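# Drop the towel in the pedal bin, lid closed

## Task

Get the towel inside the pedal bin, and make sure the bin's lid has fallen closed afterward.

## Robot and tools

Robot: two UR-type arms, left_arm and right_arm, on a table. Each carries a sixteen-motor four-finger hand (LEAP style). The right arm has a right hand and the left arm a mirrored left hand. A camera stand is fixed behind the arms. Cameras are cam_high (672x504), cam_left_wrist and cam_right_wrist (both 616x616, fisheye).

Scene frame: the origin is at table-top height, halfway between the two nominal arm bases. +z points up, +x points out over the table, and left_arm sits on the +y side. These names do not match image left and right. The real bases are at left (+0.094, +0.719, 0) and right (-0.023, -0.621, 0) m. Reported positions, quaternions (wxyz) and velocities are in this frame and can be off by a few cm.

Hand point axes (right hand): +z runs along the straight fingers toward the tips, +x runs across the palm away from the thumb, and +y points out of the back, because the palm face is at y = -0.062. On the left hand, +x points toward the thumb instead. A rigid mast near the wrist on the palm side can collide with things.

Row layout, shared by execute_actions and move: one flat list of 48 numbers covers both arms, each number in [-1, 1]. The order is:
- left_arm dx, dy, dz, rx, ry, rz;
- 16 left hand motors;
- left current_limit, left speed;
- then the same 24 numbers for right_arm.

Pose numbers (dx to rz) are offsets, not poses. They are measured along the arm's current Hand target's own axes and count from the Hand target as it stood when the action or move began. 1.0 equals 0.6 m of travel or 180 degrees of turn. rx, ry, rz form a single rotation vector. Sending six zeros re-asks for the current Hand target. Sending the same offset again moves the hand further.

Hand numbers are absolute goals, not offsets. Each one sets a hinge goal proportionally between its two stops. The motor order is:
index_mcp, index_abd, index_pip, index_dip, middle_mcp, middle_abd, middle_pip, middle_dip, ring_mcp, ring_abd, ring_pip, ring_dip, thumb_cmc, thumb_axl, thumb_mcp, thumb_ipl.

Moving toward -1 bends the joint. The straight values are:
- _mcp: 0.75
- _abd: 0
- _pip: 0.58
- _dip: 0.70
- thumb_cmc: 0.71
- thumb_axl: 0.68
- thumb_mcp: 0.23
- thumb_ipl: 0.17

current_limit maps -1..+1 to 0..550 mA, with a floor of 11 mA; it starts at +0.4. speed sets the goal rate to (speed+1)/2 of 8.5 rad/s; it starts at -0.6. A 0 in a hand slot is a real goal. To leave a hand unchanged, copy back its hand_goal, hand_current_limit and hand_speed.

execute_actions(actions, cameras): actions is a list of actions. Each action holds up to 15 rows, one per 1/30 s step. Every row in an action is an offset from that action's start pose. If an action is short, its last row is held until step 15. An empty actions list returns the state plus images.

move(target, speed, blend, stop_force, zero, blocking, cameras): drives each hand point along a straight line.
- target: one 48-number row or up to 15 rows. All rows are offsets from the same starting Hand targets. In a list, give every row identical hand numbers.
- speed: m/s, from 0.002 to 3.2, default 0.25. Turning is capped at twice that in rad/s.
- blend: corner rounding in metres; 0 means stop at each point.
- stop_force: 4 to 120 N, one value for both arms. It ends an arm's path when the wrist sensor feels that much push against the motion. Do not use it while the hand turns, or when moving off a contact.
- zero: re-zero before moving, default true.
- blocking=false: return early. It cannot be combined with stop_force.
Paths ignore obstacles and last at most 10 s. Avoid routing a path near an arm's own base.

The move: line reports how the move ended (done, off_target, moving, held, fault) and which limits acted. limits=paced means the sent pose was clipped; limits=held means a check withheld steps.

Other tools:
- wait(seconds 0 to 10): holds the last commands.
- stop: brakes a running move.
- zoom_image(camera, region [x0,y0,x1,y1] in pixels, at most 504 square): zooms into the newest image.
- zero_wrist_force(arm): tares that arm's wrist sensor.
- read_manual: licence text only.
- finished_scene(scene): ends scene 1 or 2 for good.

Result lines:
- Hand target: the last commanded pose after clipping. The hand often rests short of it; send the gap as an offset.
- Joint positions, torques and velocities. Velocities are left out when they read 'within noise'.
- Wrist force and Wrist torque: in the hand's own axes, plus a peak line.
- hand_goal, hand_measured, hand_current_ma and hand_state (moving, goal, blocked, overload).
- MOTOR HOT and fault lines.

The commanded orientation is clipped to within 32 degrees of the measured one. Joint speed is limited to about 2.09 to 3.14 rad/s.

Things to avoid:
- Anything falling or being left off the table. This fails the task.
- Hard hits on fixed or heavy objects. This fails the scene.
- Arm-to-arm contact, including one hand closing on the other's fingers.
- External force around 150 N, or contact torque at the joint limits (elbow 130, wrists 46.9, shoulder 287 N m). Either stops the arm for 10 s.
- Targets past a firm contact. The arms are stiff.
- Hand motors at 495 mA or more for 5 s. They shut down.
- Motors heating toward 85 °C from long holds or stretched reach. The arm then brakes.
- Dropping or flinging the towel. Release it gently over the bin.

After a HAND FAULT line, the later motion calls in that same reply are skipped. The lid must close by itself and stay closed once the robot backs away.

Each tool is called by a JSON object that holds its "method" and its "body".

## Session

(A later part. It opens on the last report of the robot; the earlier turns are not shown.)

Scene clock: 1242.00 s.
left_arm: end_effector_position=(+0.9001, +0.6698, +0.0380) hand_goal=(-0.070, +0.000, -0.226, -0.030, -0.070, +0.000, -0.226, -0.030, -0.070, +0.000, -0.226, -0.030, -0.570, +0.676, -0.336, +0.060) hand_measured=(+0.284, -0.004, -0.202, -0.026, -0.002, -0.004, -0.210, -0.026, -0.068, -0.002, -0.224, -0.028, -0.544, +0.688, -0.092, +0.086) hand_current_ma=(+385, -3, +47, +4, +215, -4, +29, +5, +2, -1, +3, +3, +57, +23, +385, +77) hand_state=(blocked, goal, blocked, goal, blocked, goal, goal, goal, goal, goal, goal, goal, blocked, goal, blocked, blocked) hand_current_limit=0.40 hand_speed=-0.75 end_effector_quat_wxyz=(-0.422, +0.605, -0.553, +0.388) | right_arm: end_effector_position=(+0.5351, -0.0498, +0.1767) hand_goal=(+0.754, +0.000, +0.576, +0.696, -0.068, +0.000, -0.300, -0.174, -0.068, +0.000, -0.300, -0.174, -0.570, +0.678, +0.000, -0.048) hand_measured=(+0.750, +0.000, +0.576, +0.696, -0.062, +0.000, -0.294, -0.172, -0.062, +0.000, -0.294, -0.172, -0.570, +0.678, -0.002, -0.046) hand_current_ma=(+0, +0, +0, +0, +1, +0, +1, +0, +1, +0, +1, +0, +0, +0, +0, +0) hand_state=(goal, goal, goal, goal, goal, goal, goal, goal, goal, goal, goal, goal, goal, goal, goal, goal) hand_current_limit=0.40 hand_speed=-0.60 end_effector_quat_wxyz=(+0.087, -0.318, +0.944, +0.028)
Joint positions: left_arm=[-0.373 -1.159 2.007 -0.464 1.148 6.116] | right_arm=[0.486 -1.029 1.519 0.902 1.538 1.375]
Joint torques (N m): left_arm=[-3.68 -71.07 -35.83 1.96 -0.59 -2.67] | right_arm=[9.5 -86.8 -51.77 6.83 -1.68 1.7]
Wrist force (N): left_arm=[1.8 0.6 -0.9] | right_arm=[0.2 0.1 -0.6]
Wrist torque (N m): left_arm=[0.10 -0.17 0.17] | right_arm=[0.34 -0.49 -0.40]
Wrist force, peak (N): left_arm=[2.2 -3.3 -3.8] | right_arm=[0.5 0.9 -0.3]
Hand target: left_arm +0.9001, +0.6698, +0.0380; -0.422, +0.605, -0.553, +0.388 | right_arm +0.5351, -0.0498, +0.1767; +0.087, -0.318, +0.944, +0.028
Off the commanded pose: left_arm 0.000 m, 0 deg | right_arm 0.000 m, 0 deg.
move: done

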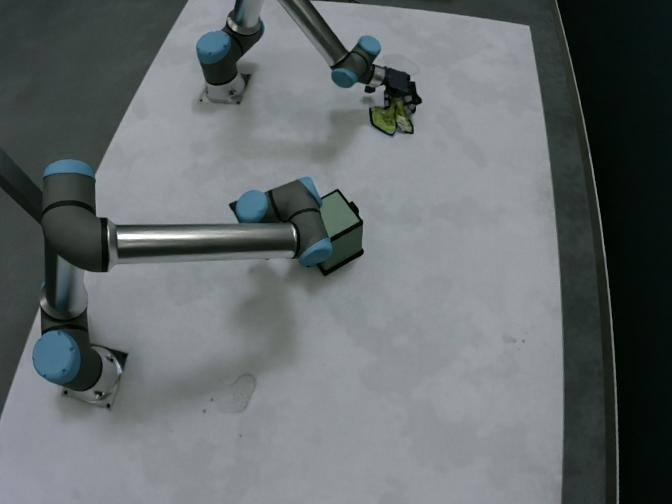

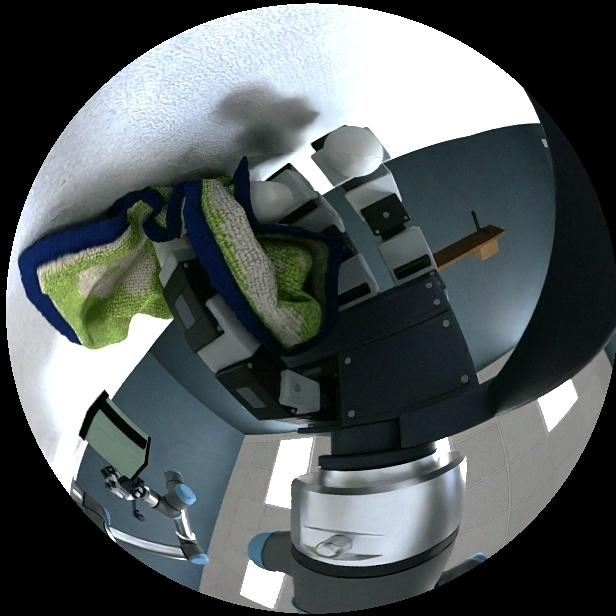

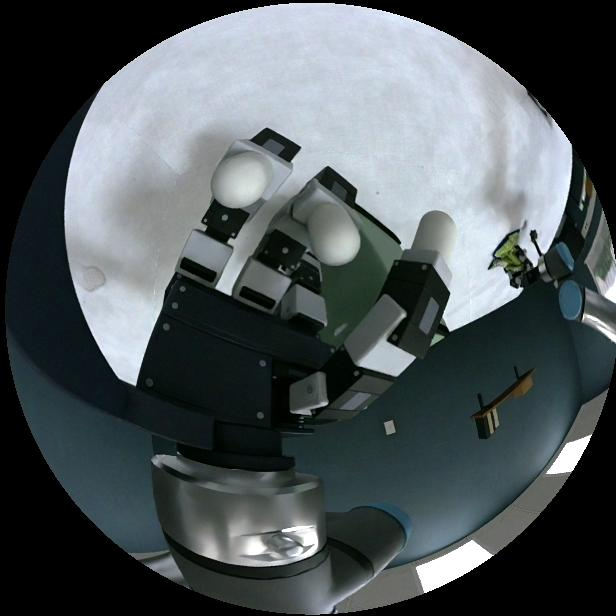

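{"method": "move", "body": {"target": [0,-0.3915,-0.1425,0,0,0, -0.07,0,-0.226,-0.03,-0.07,0,-0.226,-0.03,-0.07,0,-0.226,-0.03,-0.571,0.6766,-0.337,0.06,0.4,-0.75, 0,0,0,0,0,0, 0.754,0,0.576,0.696,-0.0685,0,-0.2993,-0.1739,-0.0685,0,-0.2993,-0.1739,-0.571,0.678,0,-0.0486,0.4,-0.6], "speed": 0.2, "cameras": ["all"]}}

{"method": "move", "body": {"target": [0,0,0,0,0,0, -0.07,0,-0.226,-0.03,-0.07,0,-0.226,-0.03,-0.07,0,-0.226,-0.03,-0.571,0.6766,-0.337,0.06,0.4,-0.75, 0.0174,0,0.0985,0,0,0, 0.754,0,0.576,0.696,-0.0685,0,-0.2993,-0.1739,-0.0685,0,-0.2993,-0.1739,-0.571,0.678,0,-0.0486,0.4,-0.6], "speed": 0.03, "stop_force": 20, "cameras": ["all"]}}

{"method": "zoom_image", "body": {"camera": "cam_high", "region": [240, 165, 390, 295]}}

Scene clock: 1259.47 s.
left_arm: end_effector_position=(+0.9001, +0.6704, +0.2880) hand_goal=(-0.070, +0.000, -0.226, -0.030, -0.070, +0.000, -0.226, -0.030, -0.070, +0.000, -0.226, -0.030, -0.570, +0.676, -0.336, +0.060) hand_measured=(+0.262, -0.004, -0.192, -0.022, -0.030, -0.004, -0.210, -0.026, -0.068, -0.002, -0.224, -0.028, -0.544, +0.688, -0.092, +0.086) hand_current_ma=(+385, -3, +75, +13, +105, -4, +29, +4, +2, -1, +3, +3, +58, +24, +385, +77) hand_state=(blocked, goal, blocked, goal, blocked, goal, goal, goal, goal, goal, goal, goal, blocked, goal, blocked, blocked) hand_current_limit=0.40 hand_speed=-0.75 end_effector_quat_wxyz=(-0.422, +0.605, -0.553, +0.388) | right_arm: end_effector_position=(+0.5351, -0.0498, +0.1767) hand_goal=(+0.754, +0.000, +0.576, +0.696, -0.068, +0.000, -0.300, -0.174, -0.068, +0.000, -0.300, -0.174, -0.570, +0.678, +0.000, -0.048) hand_measured=(+0.750, +0.000, +0.576, +0.696, -0.062, +0.000, -0.294, -0.172, -0.062, +0.000, -0.294, -0.172, -0.570, +0.678, -0.002, -0.046) hand_current_ma=(+0, +0, +0, +0, +1, +0, +1, +0, +1, +0, +1, +0, +0, +0, +0, +0) hand_state=(goal, goal, goal, goal, goal, goal, goal, goal, goal, goal, goal, goal, goal, goal, goal, goal) hand_current_limit=0.40 hand_speed=-0.60 end_effector_quat_wxyz=(+0.087, -0.318, +0.944, +0.028)
Joint positions: left_arm=[-0.372 -1.412 1.812 -0.015 1.149 6.117] | right_arm=[0.486 -1.029 1.519 0.902 1.538 1.375]
Joint torques (N m): left_arm=[4.38 -54.48 -42.18 -1.06 1.3 -2.27] | right_arm=[9.34 -89.22 -52.52 6.62 -1.79 1.61]
Wrist force (N): left_arm=[1.9 1.5 -0.7] | right_arm=[0.7 -0.2 -0.3]
Wrist torque (N m): left_arm=[0.19 -0.15 0.11] | right_arm=[0.26 -0.55 -0.37]
Wrist force, peak (N): left_arm=[1.8 4.0 0.1] | right_arm=[0.7 1.0 -0.1]
Hand target: left_arm +0.9001, +0.6704, +0.2880; -0.422, +0.605, -0.553, +0.388 | right_arm +0.5351, -0.0498, +0.1767; +0.087, -0.318, +0.944, +0.028
Off the commanded pose: left_arm 0.000 m, 0 deg | right_arm 0.000 m, 0 deg.
move: done

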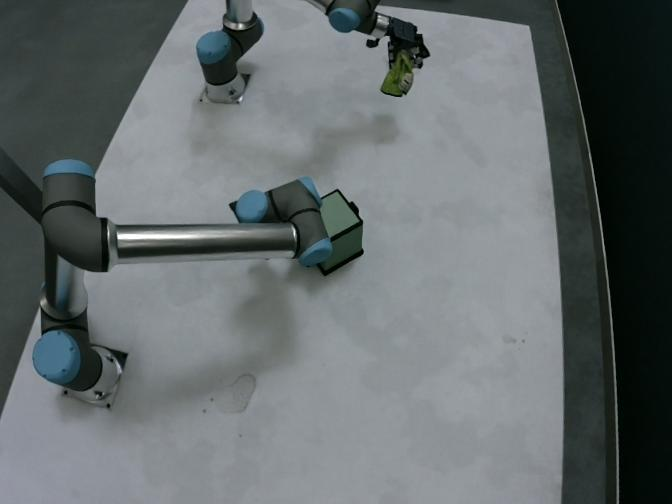

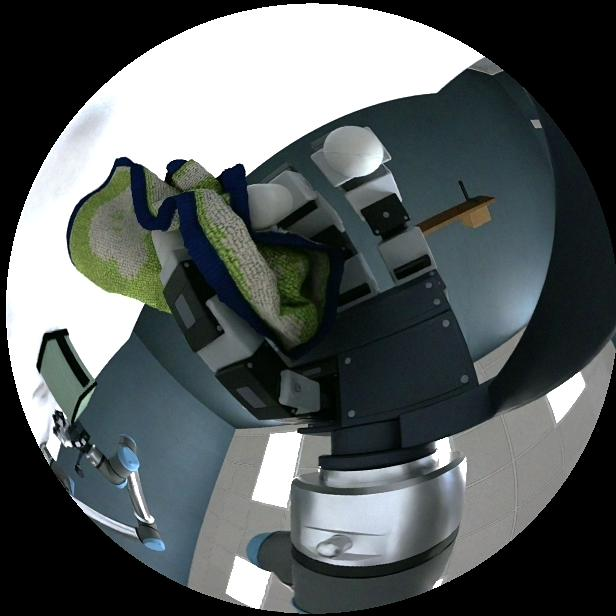

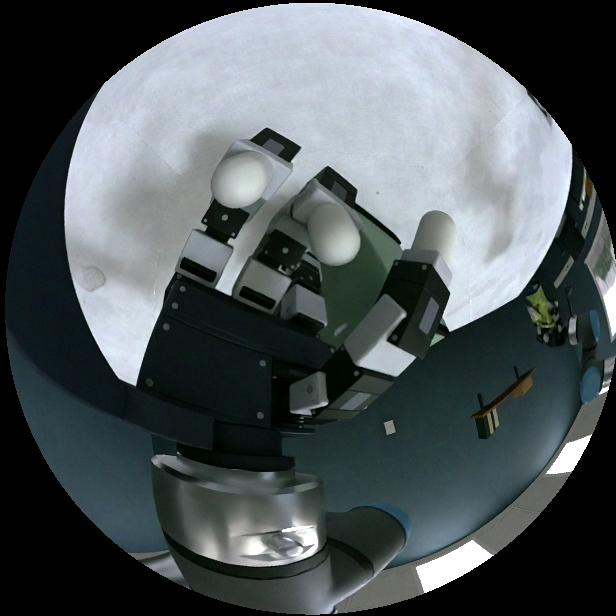

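Scene clock: 1261.83 s.
left_arm: end_effector_position=(+0.9001, +0.6704, +0.2880) hand_goal=(-0.070, +0.000, -0.226, -0.030, -0.070, +0.000, -0.226, -0.030, -0.070, +0.000, -0.226, -0.030, -0.570, +0.676, -0.336, +0.060) hand_measured=(+0.262, -0.004, -0.192, -0.022, -0.030, -0.004, -0.210, -0.026, -0.068, -0.002, -0.224, -0.028, -0.544, +0.688, -0.092, +0.086) hand_current_ma=(+385, -3, +75, +13, +105, -4, +29, +4, +2, -1, +3, +3, +58, +24, +385, +77) hand_state=(blocked, goal, blocked, goal, blocked, goal, goal, goal, goal, goal, goal, goal, blocked, goal, blocked, blocked) hand_current_limit=0.40 hand_speed=-0.75 end_effector_quat_wxyz=(-0.422, +0.605, -0.553, +0.388) | right_arm: end_effector_position=(+0.5354, -0.0497, +0.1392) hand_goal=(+0.754, +0.000, +0.576, +0.696, -0.068, +0.000, -0.300, -0.174, -0.068, +0.000, -0.300, -0.174, -0.570, +0.678, +0.000, -0.048) hand_measured=(+0.752, -0.032, +0.576, +0.696, -0.062, +0.000, -0.294, -0.172, -0.062, +0.000, -0.294, -0.172, -0.570, +0.678, -0.002, -0.046) hand_current_ma=(+0, -19, +0, +0, +1, +0, +1, +0, +1, +0, +1, +0, +0, +0, +0, +0) hand_state=(goal, blocked, goal, goal, goal, goal, goal, goal, goal, goal, goal, goal, goal, goal, goal, goal) hand_current_limit=0.40 hand_speed=-0.60 end_effector_quat_wxyz=(+0.087, -0.318, +0.944, +0.028)
Joint positions: left_arm=[-0.372 -1.412 1.812 -0.015 1.149 6.116] | right_arm=[0.486 -0.998 1.544 0.846 1.538 1.374]
Joint torques (N m): left_arm=[-12.34 -44.91 -47.86 2.2 -0.24 -3.09] | right_arm=[0.69 -75.52 -44.37 5.33 -1.79 -1.54]
Wrist force (N): left_arm=[1.6 1.3 -0.5] | right_arm=[0.1 -0.2 -18.0]
Wrist torque (N m): left_arm=[0.15 -0.12 0.09] | right_arm=[1.67 -0.75 -0.40]
Wrist force, peak (N): left_arm=[1.8 2.1 -0.5] | right_arm=[-0.3 0.0 -30.5]
Hand target: left_arm +0.9001, +0.6704, +0.2880; -0.422, +0.605, -0.553, +0.388 | right_arm +0.5354, -0.0497, +0.1392; +0.087, -0.318, +0.944, +0.028 (not the last commanded pose)
Off the commanded pose: left_arm 0.000 m, 0 deg | right_arm 0.022 m, 0 deg.
move: contact (right_arm)

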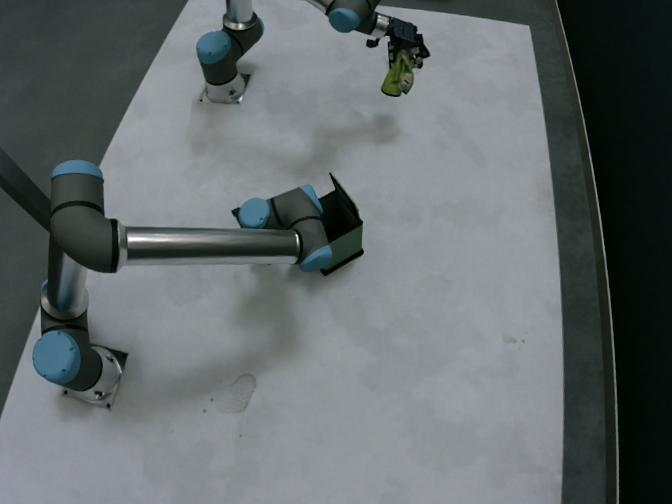

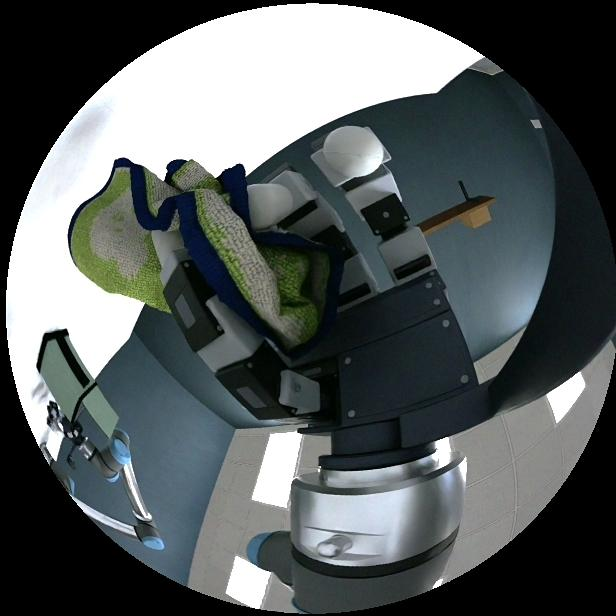

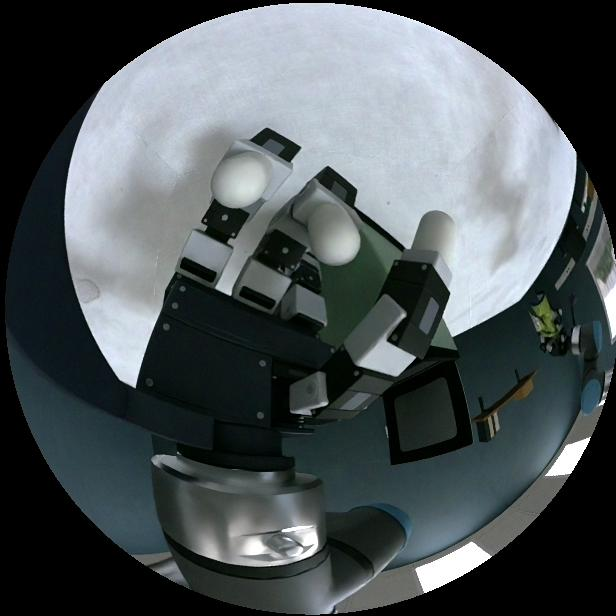

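Scaled by 3.360.

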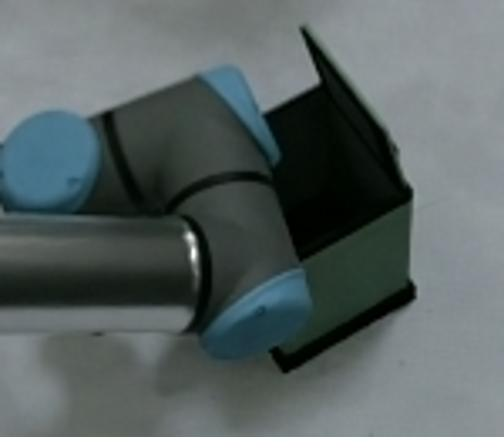

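{"method": "move", "body": {"target": [0.5662,-0.4133,-0.3847,0,0.141,0.0513, -0.07,0,-0.226,-0.03,-0.07,0,-0.226,-0.03,0.9,0,0.576,0.696,-0.571,0.6766,-0.337,0.06,0.4,-0.75, 0,0,0,0,0,0, 0.754,0,0.576,0.696,-0.0685,0,-0.2993,-0.1739,-0.0685,0,-0.2993,-0.1739,-0.571,0.678,0,-0.0486,0.4,-0.6], "speed": 0.4}}

{"method": "move", "body": {"target": [0.6037,-0.0207,0.0567,0,0.141,0.0513, -0.07,0,-0.226,-0.03,-0.07,0,-0.226,-0.03,0.9,0,0.576,0.696,-0.571,0.6766,-0.337,0.06,0.4,-0.75, 0,0,0,0,0,0, 0.754,0,0.576,0.696,-0.0685,0,-0.2993,-0.1739,-0.0685,0,-0.2993,-0.1739,-0.571,0.678,0,-0.0486,0.4,-0.6], "speed": 0.35, "cameras": ["all"]}}

{"method": "zoom_image", "body": {"camera": "cam_high", "region": [250, 90, 400, 290]}}

{"method": "zoom_image", "body": {"camera": "cam_left_wrist", "region": [0, 50, 420, 470]}}

Scene clock: 1404.03 s.
left_arm: end_effector_position=(+0.7982, +0.3212, +0.6006) hand_goal=(-0.070, +0.000, -0.226, -0.030, -0.070, +0.000, -0.226, -0.030, +0.900, +0.000, +0.576, +0.696, -0.570, +0.676, -0.336, +0.060) hand_measured=(+0.262, -0.004, -0.192, -0.022, -0.030, -0.004, -0.210, -0.026, +0.878, -0.002, +0.570, +0.694, -0.544, +0.688, -0.092, +0.086) hand_current_ma=(+384, -3, +77, +13, +104, -4, +29, +4, -47, -1, -9, -3, +58, +24, +385, +77) hand_state=(blocked, goal, blocked, goal, blocked, goal, goal, goal, blocked, goal, goal, goal, blocked, goal, blocked, blocked) hand_current_limit=0.40 hand_speed=-0.75 end_effector_quat_wxyz=(+0.320, -0.458, +0.679, -0.476) | right_arm: end_effector_position=(+0.5354, -0.0497, +0.1392) hand_goal=(+0.754, +0.000, +0.576, +0.696, -0.068, +0.000, -0.300, -0.174, -0.068, +0.000, -0.300, -0.174, -0.570, +0.678, +0.000, -0.048) hand_measured=(+0.752, -0.032, +0.576, +0.696, -0.062, +0.000, -0.294, -0.172, -0.062, +0.000, -0.294, -0.172, -0.570, +0.678, -0.002, -0.046) hand_current_ma=(+0, -19, +0, +0, +1, +0, +1, +0, +1, +0, +1, +0, +0, +0, +0, +0) hand_state=(goal, blocked, goal, goal, goal, goal, goal, goal, goal, goal, goal, goal, goal, goal, goal, goal) hand_current_limit=0.40 hand_speed=-0.60 end_effector_quat_wxyz=(+0.087, -0.318, +0.944, +0.028)
Joint positions: left_arm=[-0.82 -1.475 1.325 0.53 1.171 6.127] | right_arm=[0.486 -0.998 1.544 0.846 1.538 1.374]
Joint torques (N m): left_arm=[-5.87 -67.2 -51.72 -2.14 -1.74 -2.56] | right_arm=[10.71 -76.31 -43.92 5.01 0.88 1.53]
Wrist force (N): left_arm=[1.8 1.5 -0.5] | right_arm=[0.4 -0.4 -18.6]
Wrist torque (N m): left_arm=[0.14 -0.16 0.01] | right_arm=[1.67 -0.77 -0.37]
Wrist force, peak (N): left_arm=[3.9 -0.8 -1.3] | right_arm=[0.8 -0.4 -19.3]
Hand target: left_arm +0.7982, +0.3212, +0.6008; +0.320, -0.459, +0.679, -0.476 | right_arm +0.5354, -0.0497, +0.1392; +0.087, -0.318, +0.944, +0.028
Off the commanded pose: left_arm 0.000 m, 0 deg | right_arm 0.000 m, 0 deg.
move: done

Scene clock: 1405.60 s.
left_arm: end_effector_position=(+0.6961, -0.0281, +0.6017) hand_goal=(-0.070, +0.000, -0.226, -0.030, -0.070, +0.000, -0.226, -0.030, +0.900, +0.000, +0.576, +0.696, -0.570, +0.676, -0.336, +0.060) hand_measured=(+0.262, -0.004, -0.192, -0.022, -0.030, -0.004, -0.210, -0.026, +0.878, -0.002, +0.570, +0.694, -0.544, +0.688, -0.092, +0.086) hand_current_ma=(+385, -3, +77, +13, +103, -4, +29, +4, -47, -1, -9, -3, +58, +24, +385, +77) hand_state=(blocked, goal, blocked, goal, blocked, goal, goal, goal, blocked, goal, goal, goal, blocked, goal, blocked, blocked) hand_current_limit=0.40 hand_speed=-0.75 end_effector_quat_wxyz=(+0.200, -0.287, +0.767, -0.538) | right_arm: end_effector_position=(+0.5354, -0.0497, +0.1392) hand_goal=(+0.754, +0.000, +0.576, +0.696, -0.068, +0.000, -0.300, -0.174, -0.068, +0.000, -0.300, -0.174, -0.570, +0.678, +0.000, -0.048) hand_measured=(+0.752, -0.032, +0.576, +0.696, -0.062, +0.000, -0.294, -0.172, -0.062, +0.000, -0.294, -0.172, -0.570, +0.678, -0.002, -0.046) hand_current_ma=(+0, -19, +0, +0, +1, +0, +1, +0, +1, +0, +1, +0, +0, +0, +0, +0) hand_state=(goal, blocked, goal, goal, goal, goal, goal, goal, goal, goal, goal, goal, goal, goal, goal, goal) hand_current_limit=0.40 hand_speed=-0.60 end_effector_quat_wxyz=(+0.087, -0.318, +0.944, +0.028)
Joint positions: left_arm=[-1.112 -1.203 0.982 0.578 1.337 6.195] | right_arm=[0.486 -0.998 1.544 0.846 1.538 1.374]
Joint torques (N m): left_arm=[0.51 -74.81 -48.74 -4.25 -0.36 -3.03] | right_arm=[10.57 -76.19 -44.02 5.05 0.93 1.57]
Wrist force (N): left_arm=[1.8 1.7 -0.4] | right_arm=[0.5 -0.2 -18.9]
Wrist torque (N m): left_arm=[0.13 -0.16 0.11] | right_arm=[1.72 -0.78 -0.36]
Wrist force, peak (N): left_arm=[4.6 1.3 1.3] | right_arm=[0.5 -0.4 -19.1]
Hand target: left_arm +0.6961, -0.0282, +0.6017; +0.200, -0.287, +0.767, -0.538 | right_arm +0.5354, -0.0497, +0.1392; +0.087, -0.318, +0.944, +0.028
Off the commanded pose: left_arm 0.000 m, 0 deg | right_arm 0.000 m, 0 deg.
move: done

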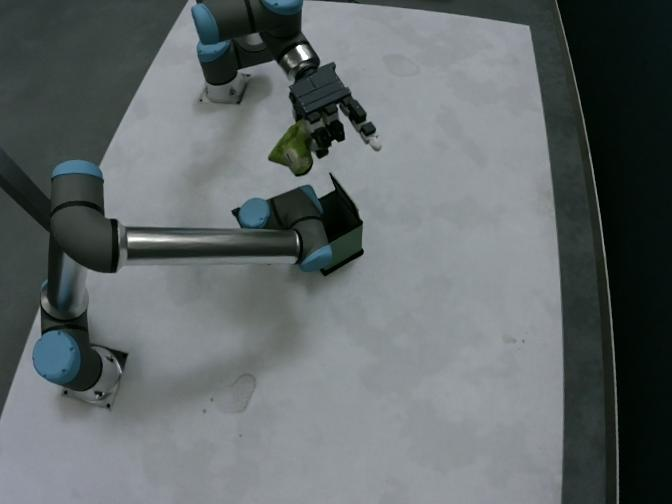

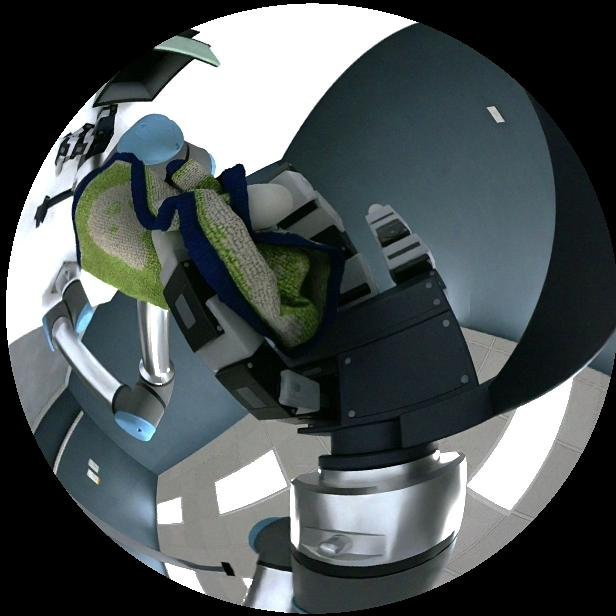

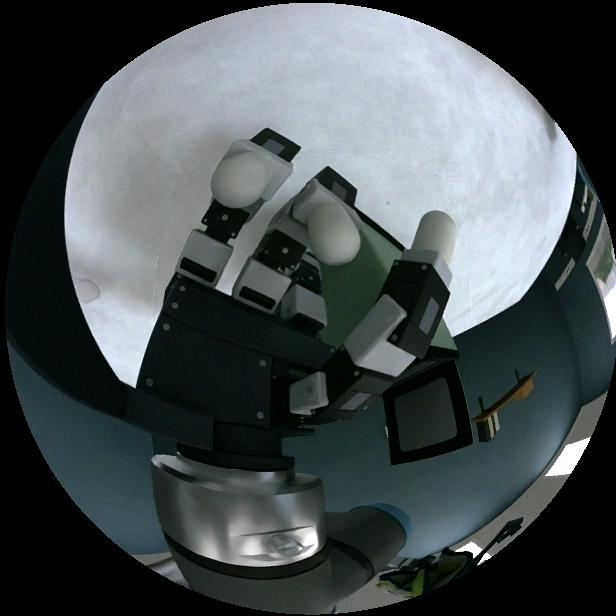

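Scaled by 2.520.

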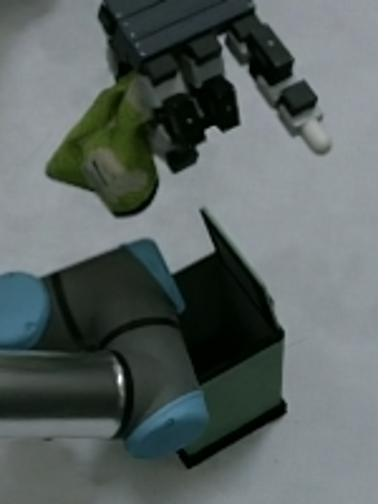

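Scaled by 1.200 from the camera's 616x616 image, which has a finer 880x880 frame.

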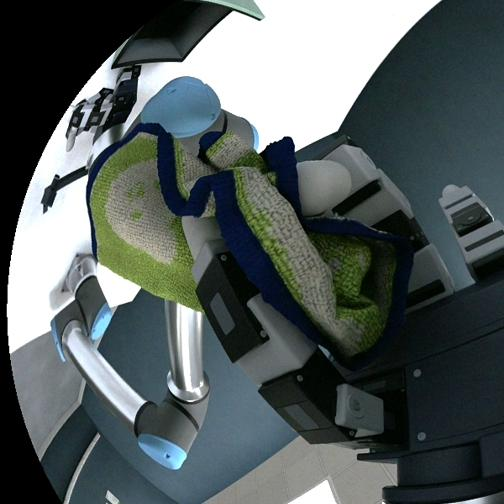

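{"method": "move", "body": {"target": [-0.0693,0.252,0.0958,0,0,0, -0.07,0,-0.226,-0.03,-0.07,0,-0.226,-0.03,0.9,0,0.576,0.696,-0.571,0.6766,-0.337,0.06,0.4,-0.75, 0,0,0,0,0,0, 0.754,0,0.576,0.696,-0.0685,0,-0.2993,-0.1739,-0.0685,0,-0.2993,-0.1739,-0.571,0.678,0,-0.0486,0.4,-0.6], "speed": 0.15}}

{"method": "move", "body": {"target": [0,0,0,0,0,0, -0.07,0,-0.226,-0.03,0.9,0,0.576,0.696,0.9,0,0.576,0.696,-0.571,0.6766,-0.337,0.06,0.4,-0.8, 0,0,0,0,0,0, 0.754,0,0.576,0.696,-0.0685,0,-0.2993,-0.1739,-0.0685,0,-0.2993,-0.1739,-0.571,0.678,0,-0.0486,0.4,-0.6], "cameras": ["all"]}}

{"method": "zoom_image", "body": {"camera": "cam_high", "region": [250, 100, 400, 290]}}

{"method": "zoom_image", "body": {"camera": "cam_left_wrist", "region": [0, 50, 420, 470]}}

{"method": "zoom_image", "body": {"camera": "cam_right_wrist", "region": [300, 230, 600, 580]}}

Scene clock: 1511.33 s.
left_arm: end_effector_position=(+0.7291, -0.0030, +0.4398) hand_goal=(-0.070, +0.000, -0.226, -0.030, -0.070, +0.000, -0.226, -0.030, +0.900, +0.000, +0.576, +0.696, -0.570, +0.676, -0.336, +0.060) hand_measured=(+0.262, -0.004, -0.192, -0.022, -0.030, -0.004, -0.210, -0.026, +0.878, -0.002, +0.570, +0.694, -0.544, +0.688, -0.092, +0.086) hand_current_ma=(+385, -3, +77, +13, +103, -4, +29, +4, -47, -1, -9, -3, +58, +24, +385, +77) hand_state=(blocked, goal, blocked, goal, blocked, goal, goal, goal, blocked, goal, goal, goal, blocked, goal, blocked, blocked) hand_current_limit=0.40 hand_speed=-0.75 end_effector_quat_wxyz=(+0.200, -0.287, +0.767, -0.538) | right_arm: end_effector_position=(+0.5354, -0.0497, +0.1392) hand_goal=(+0.754, +0.000, +0.576, +0.696, -0.068, +0.000, -0.300, -0.174, -0.068, +0.000, -0.300, -0.174, -0.570, +0.678, +0.000, -0.048) hand_measured=(+0.752, -0.032, +0.576, +0.696, -0.062, +0.000, -0.294, -0.172, -0.062, +0.000, -0.294, -0.172, -0.570, +0.678, -0.002, -0.046) hand_current_ma=(+0, -19, +0, +0, +1, +0, +1, +0, +1, +0, +1, +0, +0, +0, +0, +0) hand_state=(goal, blocked, goal, goal, goal, goal, goal, goal, goal, goal, goal, goal, goal, goal, goal, goal) hand_current_limit=0.40 hand_speed=-0.60 end_effector_quat_wxyz=(+0.087, -0.318, +0.944, +0.028)
Joint positions: left_arm=[-1.057 -1.22 1.291 0.283 1.389 6.215] | right_arm=[0.486 -0.998 1.544 0.846 1.538 1.374]
Joint torques (N m): left_arm=[-16.28 -93.56 -51.64 0.66 -1.61 -0.89] | right_arm=[11.97 -75.72 -43.84 4.81 2.01 1.87]
Wrist force (N): left_arm=[1.7 2.2 0.0] | right_arm=[0.5 -0.5 -18.5]
Wrist torque (N m): left_arm=[0.15 -0.12 0.06] | right_arm=[1.67 -0.79 -0.37]
Wrist force, peak (N): left_arm=[1.2 4.1 0.3] | right_arm=[0.3 -0.4 -19.4]
Hand target: left_arm +0.7290, -0.0031, +0.4399; +0.200, -0.287, +0.767, -0.538 | right_arm +0.5354, -0.0497, +0.1392; +0.087, -0.318, +0.944, +0.028
Off the commanded pose: left_arm 0.000 m, 0 deg | right_arm 0.000 m, 0 deg.
move: done

Scene clock: 1513.07 s.
left_arm: end_effector_position=(+0.7290, -0.0031, +0.4399) hand_goal=(-0.070, +0.000, -0.226, -0.030, +0.900, +0.000, +0.576, +0.696, +0.900, +0.000, +0.576, +0.696, -0.570, +0.676, -0.336, +0.060) hand_measured=(+0.260, +0.000, -0.190, -0.020, +0.876, -0.004, +0.568, +0.692, +0.878, -0.002, +0.570, +0.694, -0.572, +0.680, -0.100, +0.086) hand_current_ma=(+385, +0, +82, +16, -53, -3, -9, -4, -47, -1, -9, -3, -2, +6, +385, +77) hand_state=(blocked, goal, blocked, goal, blocked, goal, goal, goal, blocked, goal, goal, goal, goal, goal, blocked, blocked) hand_current_limit=0.40 hand_speed=-0.80 end_effector_quat_wxyz=(+0.200, -0.287, +0.767, -0.538) | right_arm: end_effector_position=(+0.5354, -0.0497, +0.1392) hand_goal=(+0.754, +0.000, +0.576, +0.696, -0.068, +0.000, -0.300, -0.174, -0.068, +0.000, -0.300, -0.174, -0.570, +0.678, +0.000, -0.048) hand_measured=(+0.752, -0.032, +0.576, +0.696, -0.062, +0.000, -0.294, -0.172, -0.062, +0.000, -0.294, -0.172, -0.570, +0.678, -0.002, -0.046) hand_current_ma=(+0, -19, +0, +0, +1, +0, +1, +0, +1, +0, +1, +0, +0, +0, +0, +0) hand_state=(goal, blocked, goal, goal, goal, goal, goal, goal, goal, goal, goal, goal, goal, goal, goal, goal) hand_current_limit=0.40 hand_speed=-0.60 end_effector_quat_wxyz=(+0.087, -0.318, +0.944, +0.028)
Joint positions: left_arm=[-1.057 -1.221 1.291 0.283 1.389 6.215] | right_arm=[0.486 -0.998 1.544 0.846 1.538 1.374]
Joint torques (N m): left_arm=[-14.94 -92.81 -46.92 -3.27 -1.55 -1.86] | right_arm=[10.76 -76.42 -43.6 4.62 2.07 1.86]
Wrist force (N): left_arm=[1.7 1.8 -0.5] | right_arm=[0.3 0.0 -17.9]
Wrist torque (N m): left_arm=[0.07 -0.15 0.08] | right_arm=[1.69 -0.78 -0.36]
Wrist force, peak (N): left_arm=[1.9 2.3 -0.3] | right_arm=[0.3 -0.1 -19.0]
Hand target: left_arm +0.7290, -0.0031, +0.4399; +0.200, -0.287, +0.767, -0.538 | right_arm +0.5354, -0.0497, +0.1392; +0.087, -0.318, +0.944, +0.028
Off the commanded pose: left_arm 0.000 m, 0 deg | right_arm 0.000 m, 0 deg.
move: done

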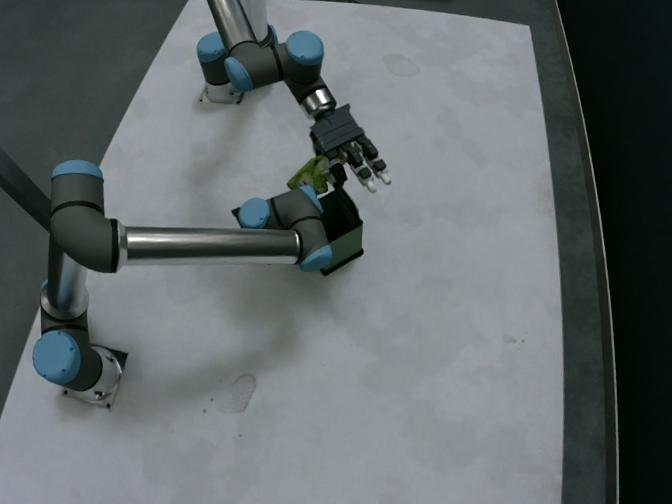

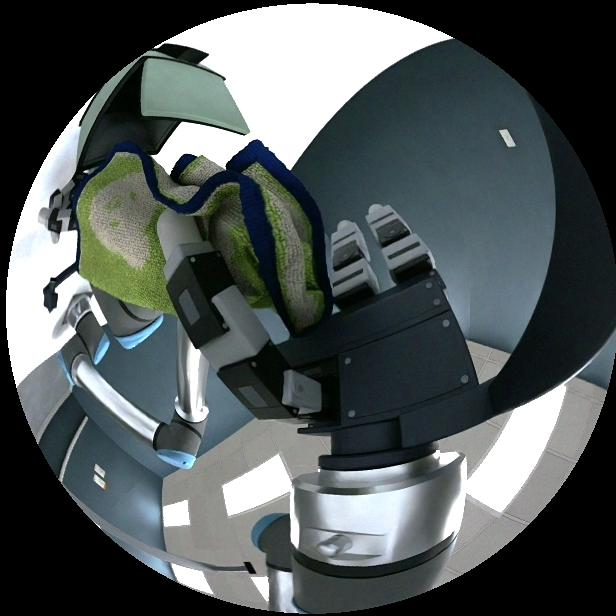

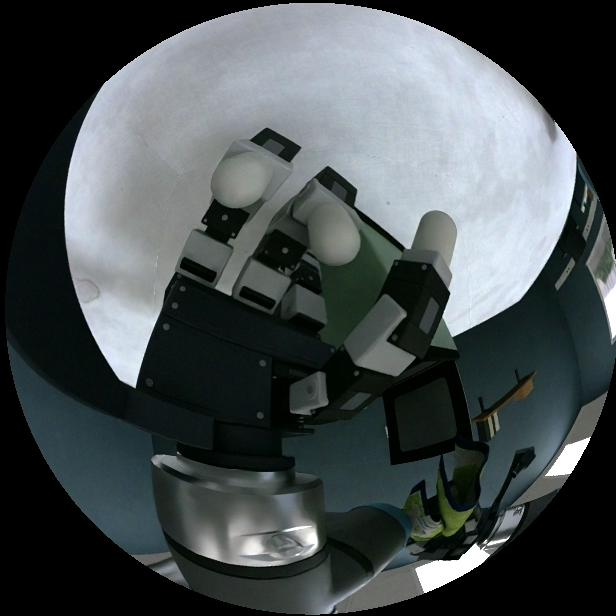

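Scaled by 2.653.

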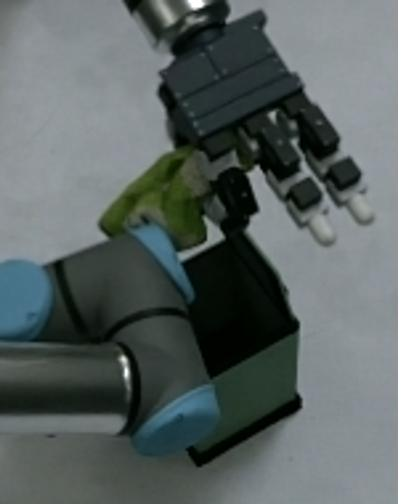

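Scaled by 1.200 from the camera's 616x616 image, which has a finer 880x880 frame.

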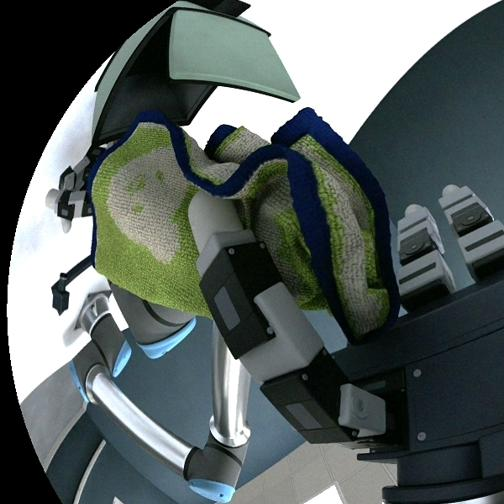

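Scaled by 1.440 from the camera's 616x616 image, which has a finer 880x880 frame.

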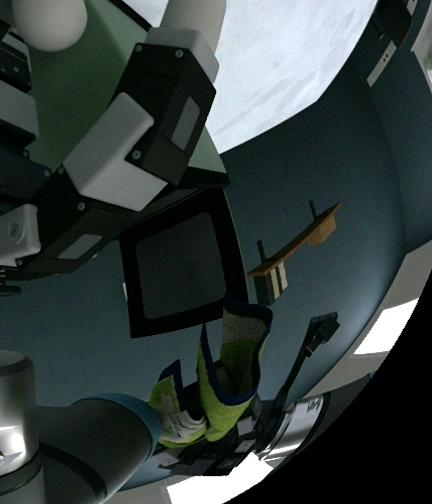

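{"method": "move", "body": {"target": [-0.0168,0.0757,0.1335,0,0,0, -0.07,0,-0.226,-0.03,0.9,0,0.576,0.696,0.9,0,0.576,0.696,-0.571,0.6766,-0.337,0.06,0.4,-0.8, 0,0,0,0,0,0, 0.754,0,0.576,0.696,-0.0685,0,-0.2993,-0.1739,-0.0685,0,-0.2993,-0.1739,-0.571,0.678,0,-0.0486,0.4,-0.6], "speed": 0.1, "cameras": ["all"]}}

{"method": "zoom_image", "body": {"camera": "cam_high", "region": [260, 110, 410, 290]}}

{"method": "zoom_image", "body": {"camera": "cam_left_wrist", "region": [0, 0, 420, 420]}}

{"method": "zoom_image", "body": {"camera": "cam_right_wrist", "region": [300, 230, 600, 580]}}

Scene clock: 1594.53 s.
left_arm: end_effector_position=(+0.7759, -0.0418, +0.3701) hand_goal=(-0.070, +0.000, -0.226, -0.030, +0.900, +0.000, +0.576, +0.696, +0.900, +0.000, +0.576, +0.696, -0.570, +0.676, -0.336, +0.060) hand_measured=(+0.260, +0.000, -0.190, -0.020, +0.876, -0.002, +0.570, +0.692, +0.878, -0.002, +0.570, +0.694, -0.550, +0.684, -0.102, +0.086) hand_current_ma=(+385, +0, +82, +16, -50, -2, -9, -4, -47, -1, -9, -3, +39, +13, +385, +77) hand_state=(blocked, goal, blocked, goal, blocked, goal, goal, goal, blocked, goal, goal, goal, blocked, goal, blocked, blocked) hand_current_limit=0.40 hand_speed=-0.80 end_effector_quat_wxyz=(+0.200, -0.287, +0.767, -0.538) | right_arm: end_effector_position=(+0.5354, -0.0497, +0.1392) hand_goal=(+0.754, +0.000, +0.576, +0.696, -0.068, +0.000, -0.300, -0.174, -0.068, +0.000, -0.300, -0.174, -0.570, +0.678, +0.000, -0.048) hand_measured=(+0.752, -0.032, +0.576, +0.696, -0.062, +0.000, -0.294, -0.172, -0.062, +0.000, -0.294, -0.172, -0.570, +0.678, -0.002, -0.046) hand_current_ma=(+0, -19, +0, +0, +1, +0, +1, +0, +1, +0, +1, +0, +0, +0, +0, +0) hand_state=(goal, blocked, goal, goal, goal, goal, goal, goal, goal, goal, goal, goal, goal, goal, goal, goal) hand_current_limit=0.40 hand_speed=-0.60 end_effector_quat_wxyz=(+0.087, -0.318, +0.944, +0.028)
Joint positions: left_arm=[-1.03 -1.103 1.246 0.209 1.415 6.224] | right_arm=[0.486 -0.998 1.544 0.846 1.538 1.374]
Joint torques (N m): left_arm=[-12.44 -100.9 -39.21 1.88 -1.31 1.71] | right_arm=[9.87 -73.91 -41.85 4.14 2.25 1.33]
Wrist force (N): left_arm=[3.5 1.5 -1.1] | right_arm=[0.1 0.0 -19.7]
Wrist torque (N m): left_arm=[0.06 -0.25 0.03] | right_arm=[1.84 -0.86 -0.38]
Wrist force, peak (N): left_arm=[3.8 2.2 -0.2] | right_arm=[-0.1 -0.4 -20.5]
Hand target: left_arm +0.7758, -0.0417, +0.3699; +0.200, -0.287, +0.767, -0.538 | right_arm +0.5354, -0.0497, +0.1392; +0.087, -0.318, +0.944, +0.028
Off the commanded pose: left_arm 0.000 m, 0 deg | right_arm 0.000 m, 0 deg.
move: done

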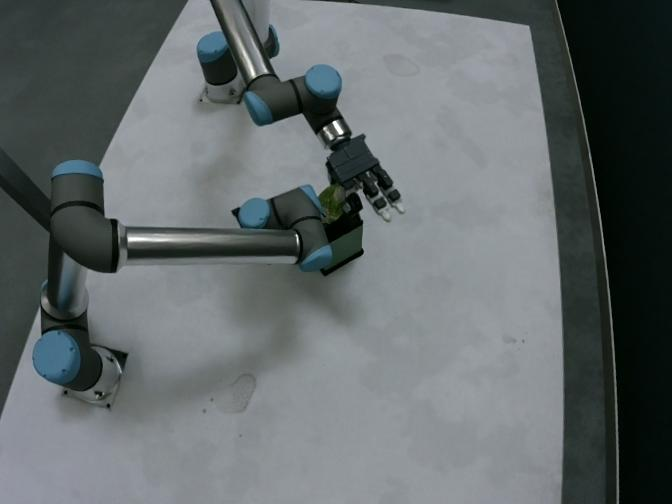

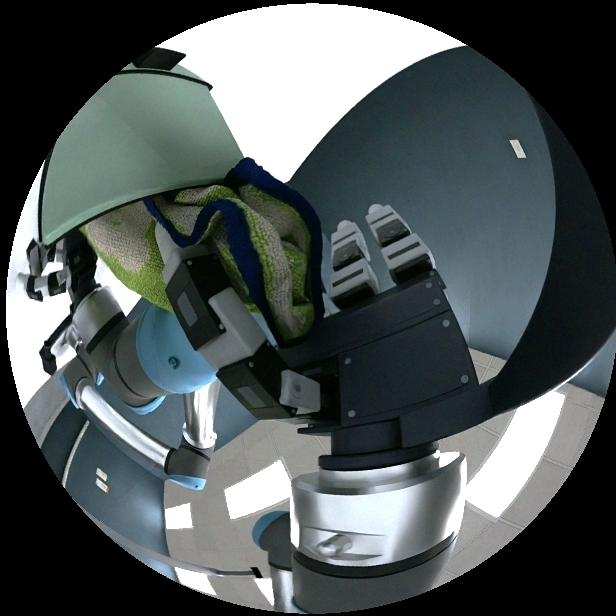

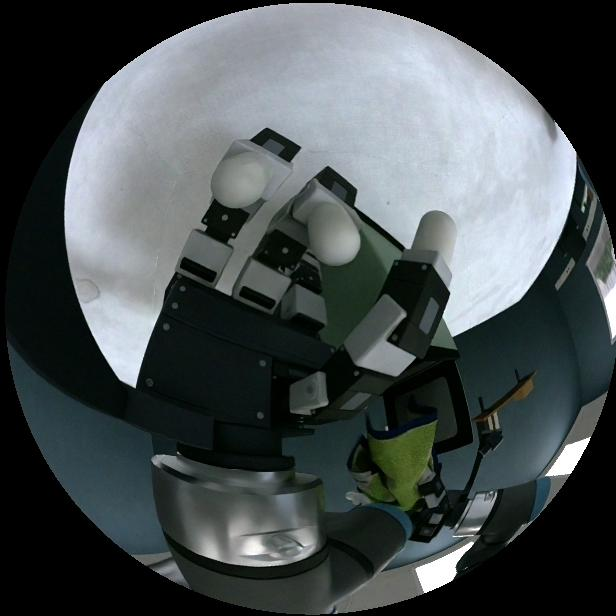

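Scaled by 2.800.

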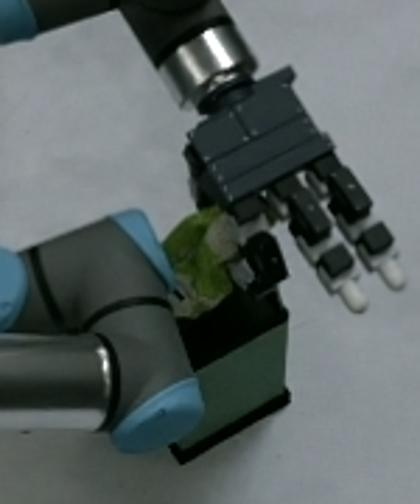

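Scaled by 1.200 from the camera's 616x616 image, which has a finer 880x880 frame.

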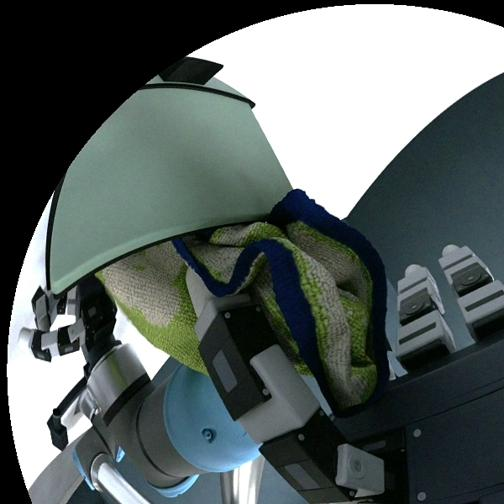

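Scaled by 1.440 from the camera's 616x616 image, which has a finer 880x880 frame.

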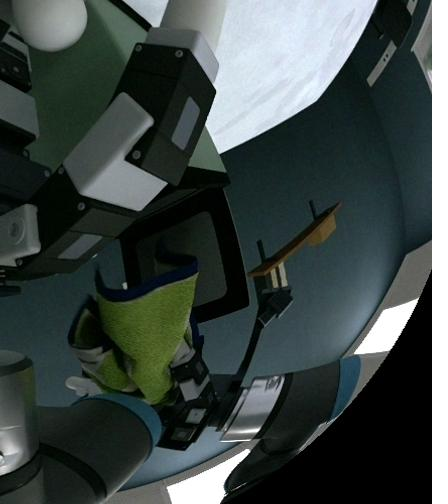

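{"method": "move", "body": {"target": [0,0,0,0,0,0, 0.75,0,0.3,0.4,0.9,0,0.576,0.696,0.9,0,0.576,0.696,-0.571,0.6766,0.2247,0.1676,0.4,-0.75, 0,0,0,0,0,0, 0.754,0,0.576,0.696,-0.0685,0,-0.2993,-0.1739,-0.0685,0,-0.2993,-0.1739,-0.571,0.678,0,-0.0486,0.4,-0.6], "cameras": ["all"]}}

{"method": "zoom_image", "body": {"camera": "cam_high", "region": [260, 110, 410, 290]}}

{"method": "zoom_image", "body": {"camera": "cam_left_wrist", "region": [0, 0, 420, 420]}}

{"method": "zoom_image", "body": {"camera": "cam_right_wrist", "region": [300, 230, 600, 580]}}

Scene clock: 1626.03 s.
left_arm: end_effector_position=(+0.7758, -0.0417, +0.3699) hand_goal=(+0.750, +0.000, +0.300, +0.400, +0.900, +0.000, +0.576, +0.696, +0.900, +0.000, +0.576, +0.696, -0.570, +0.676, +0.224, +0.168) hand_measured=(+0.726, +0.000, +0.294, +0.398, +0.876, -0.002, +0.570, +0.692, +0.878, -0.002, +0.570, +0.694, -0.568, +0.678, +0.218, +0.166) hand_current_ma=(-50, +0, -9, -3, -50, -2, -9, -4, -47, -1, -9, -3, +2, +3, -9, -2) hand_state=(blocked, goal, goal, goal, blocked, goal, goal, goal, blocked, goal, goal, goal, goal, goal, goal, goal) hand_current_limit=0.40 hand_speed=-0.75 end_effector_quat_wxyz=(+0.200, -0.287, +0.767, -0.538) | right_arm: end_effector_position=(+0.5354, -0.0497, +0.1392) hand_goal=(+0.754, +0.000, +0.576, +0.696, -0.068, +0.000, -0.300, -0.174, -0.068, +0.000, -0.300, -0.174, -0.570, +0.678, +0.000, -0.048) hand_measured=(+0.752, -0.032, +0.576, +0.696, -0.062, +0.000, -0.294, -0.172, -0.062, +0.000, -0.294, -0.172, -0.570, +0.678, -0.002, -0.046) hand_current_ma=(+0, -19, +0, +0, +1, +0, +1, +0, +1, +0, +1, +0, +0, +0, +0, +0) hand_state=(goal, blocked, goal, goal, goal, goal, goal, goal, goal, goal, goal, goal, goal, goal, goal, goal) hand_current_limit=0.40 hand_speed=-0.60 end_effector_quat_wxyz=(+0.087, -0.318, +0.944, +0.028)
Joint positions: left_arm=[-1.03 -1.103 1.246 0.209 1.414 6.224] | right_arm=[0.486 -0.998 1.544 0.846 1.538 1.374]
Joint torques (N m): left_arm=[-14.67 -102.42 -40.9 1.34 -1.01 -1.58] | right_arm=[11.17 -48.37 -15.87 4.16 2.05 1.23]
Wrist force (N): left_arm=[2.0 1.3 -0.4] | right_arm=[-0.1 -0.1 -18.4]
Wrist torque (N m): left_arm=[0.02 -0.18 0.09] | right_arm=[1.70 -0.71 -0.40]
Wrist force, peak (N): left_arm=[3.9 1.7 -1.1] | right_arm=[-0.5 -0.4 -20.9]
Hand target: left_arm +0.7758, -0.0417, +0.3699; +0.200, -0.287, +0.767, -0.538 | right_arm +0.5354, -0.0497, +0.1392; +0.087, -0.318, +0.944, +0.028
Off the commanded pose: left_arm 0.000 m, 0 deg | right_arm 0.000 m, 0 deg.
move: done

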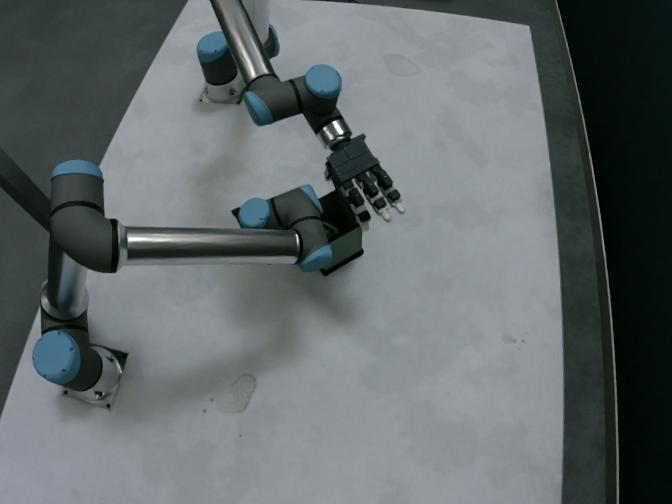

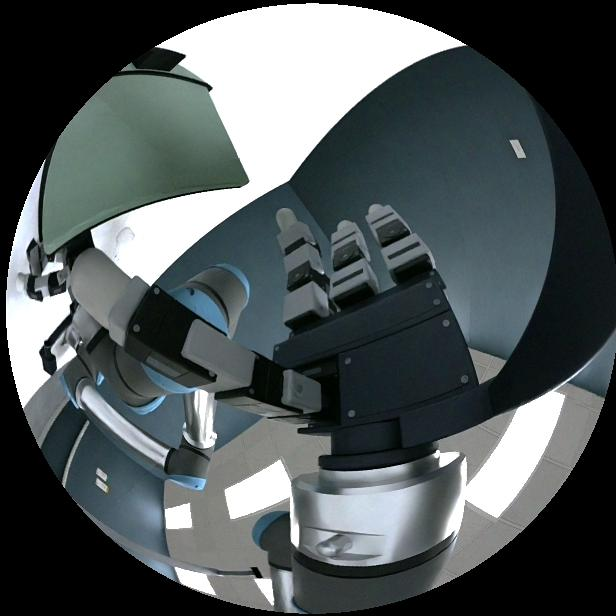

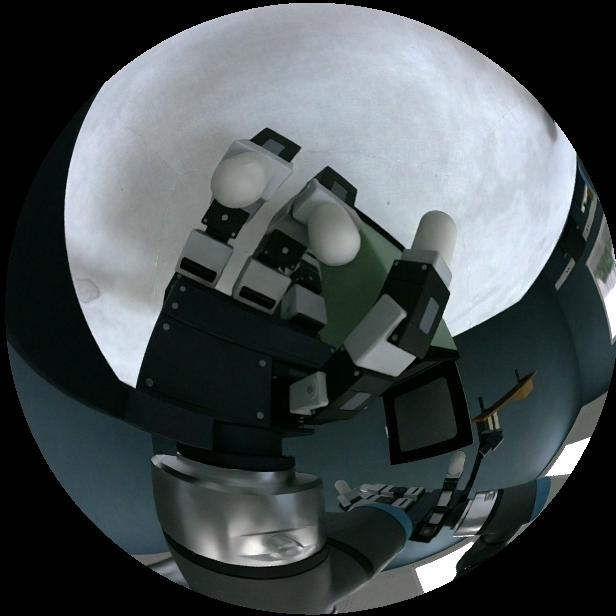

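Scaled by 2.800.

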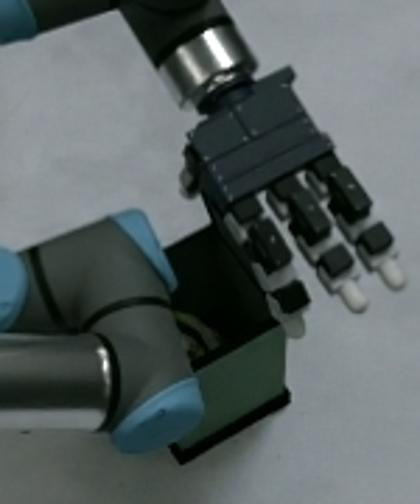

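Scaled by 1.200 from the camera's 616x616 image, which has a finer 880x880 frame.

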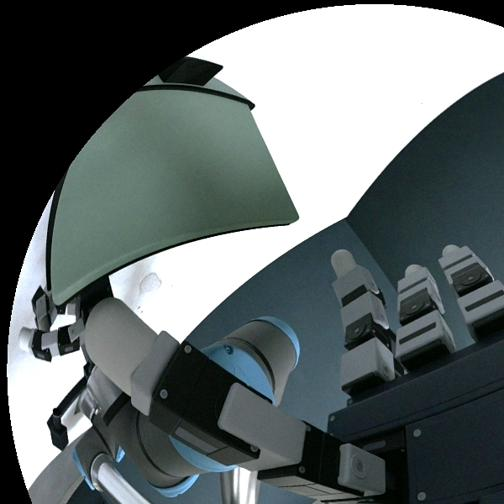

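Scaled by 1.440 from the camera's 616x616 image, which has a finer 880x880 frame.

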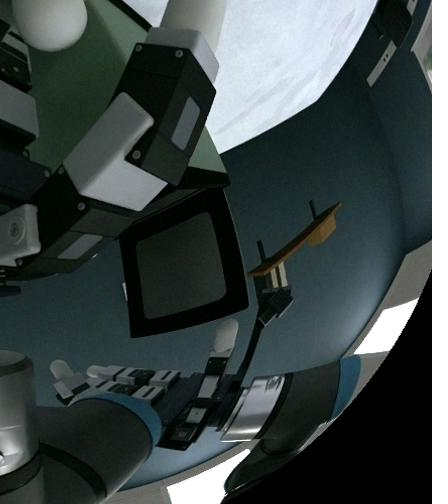

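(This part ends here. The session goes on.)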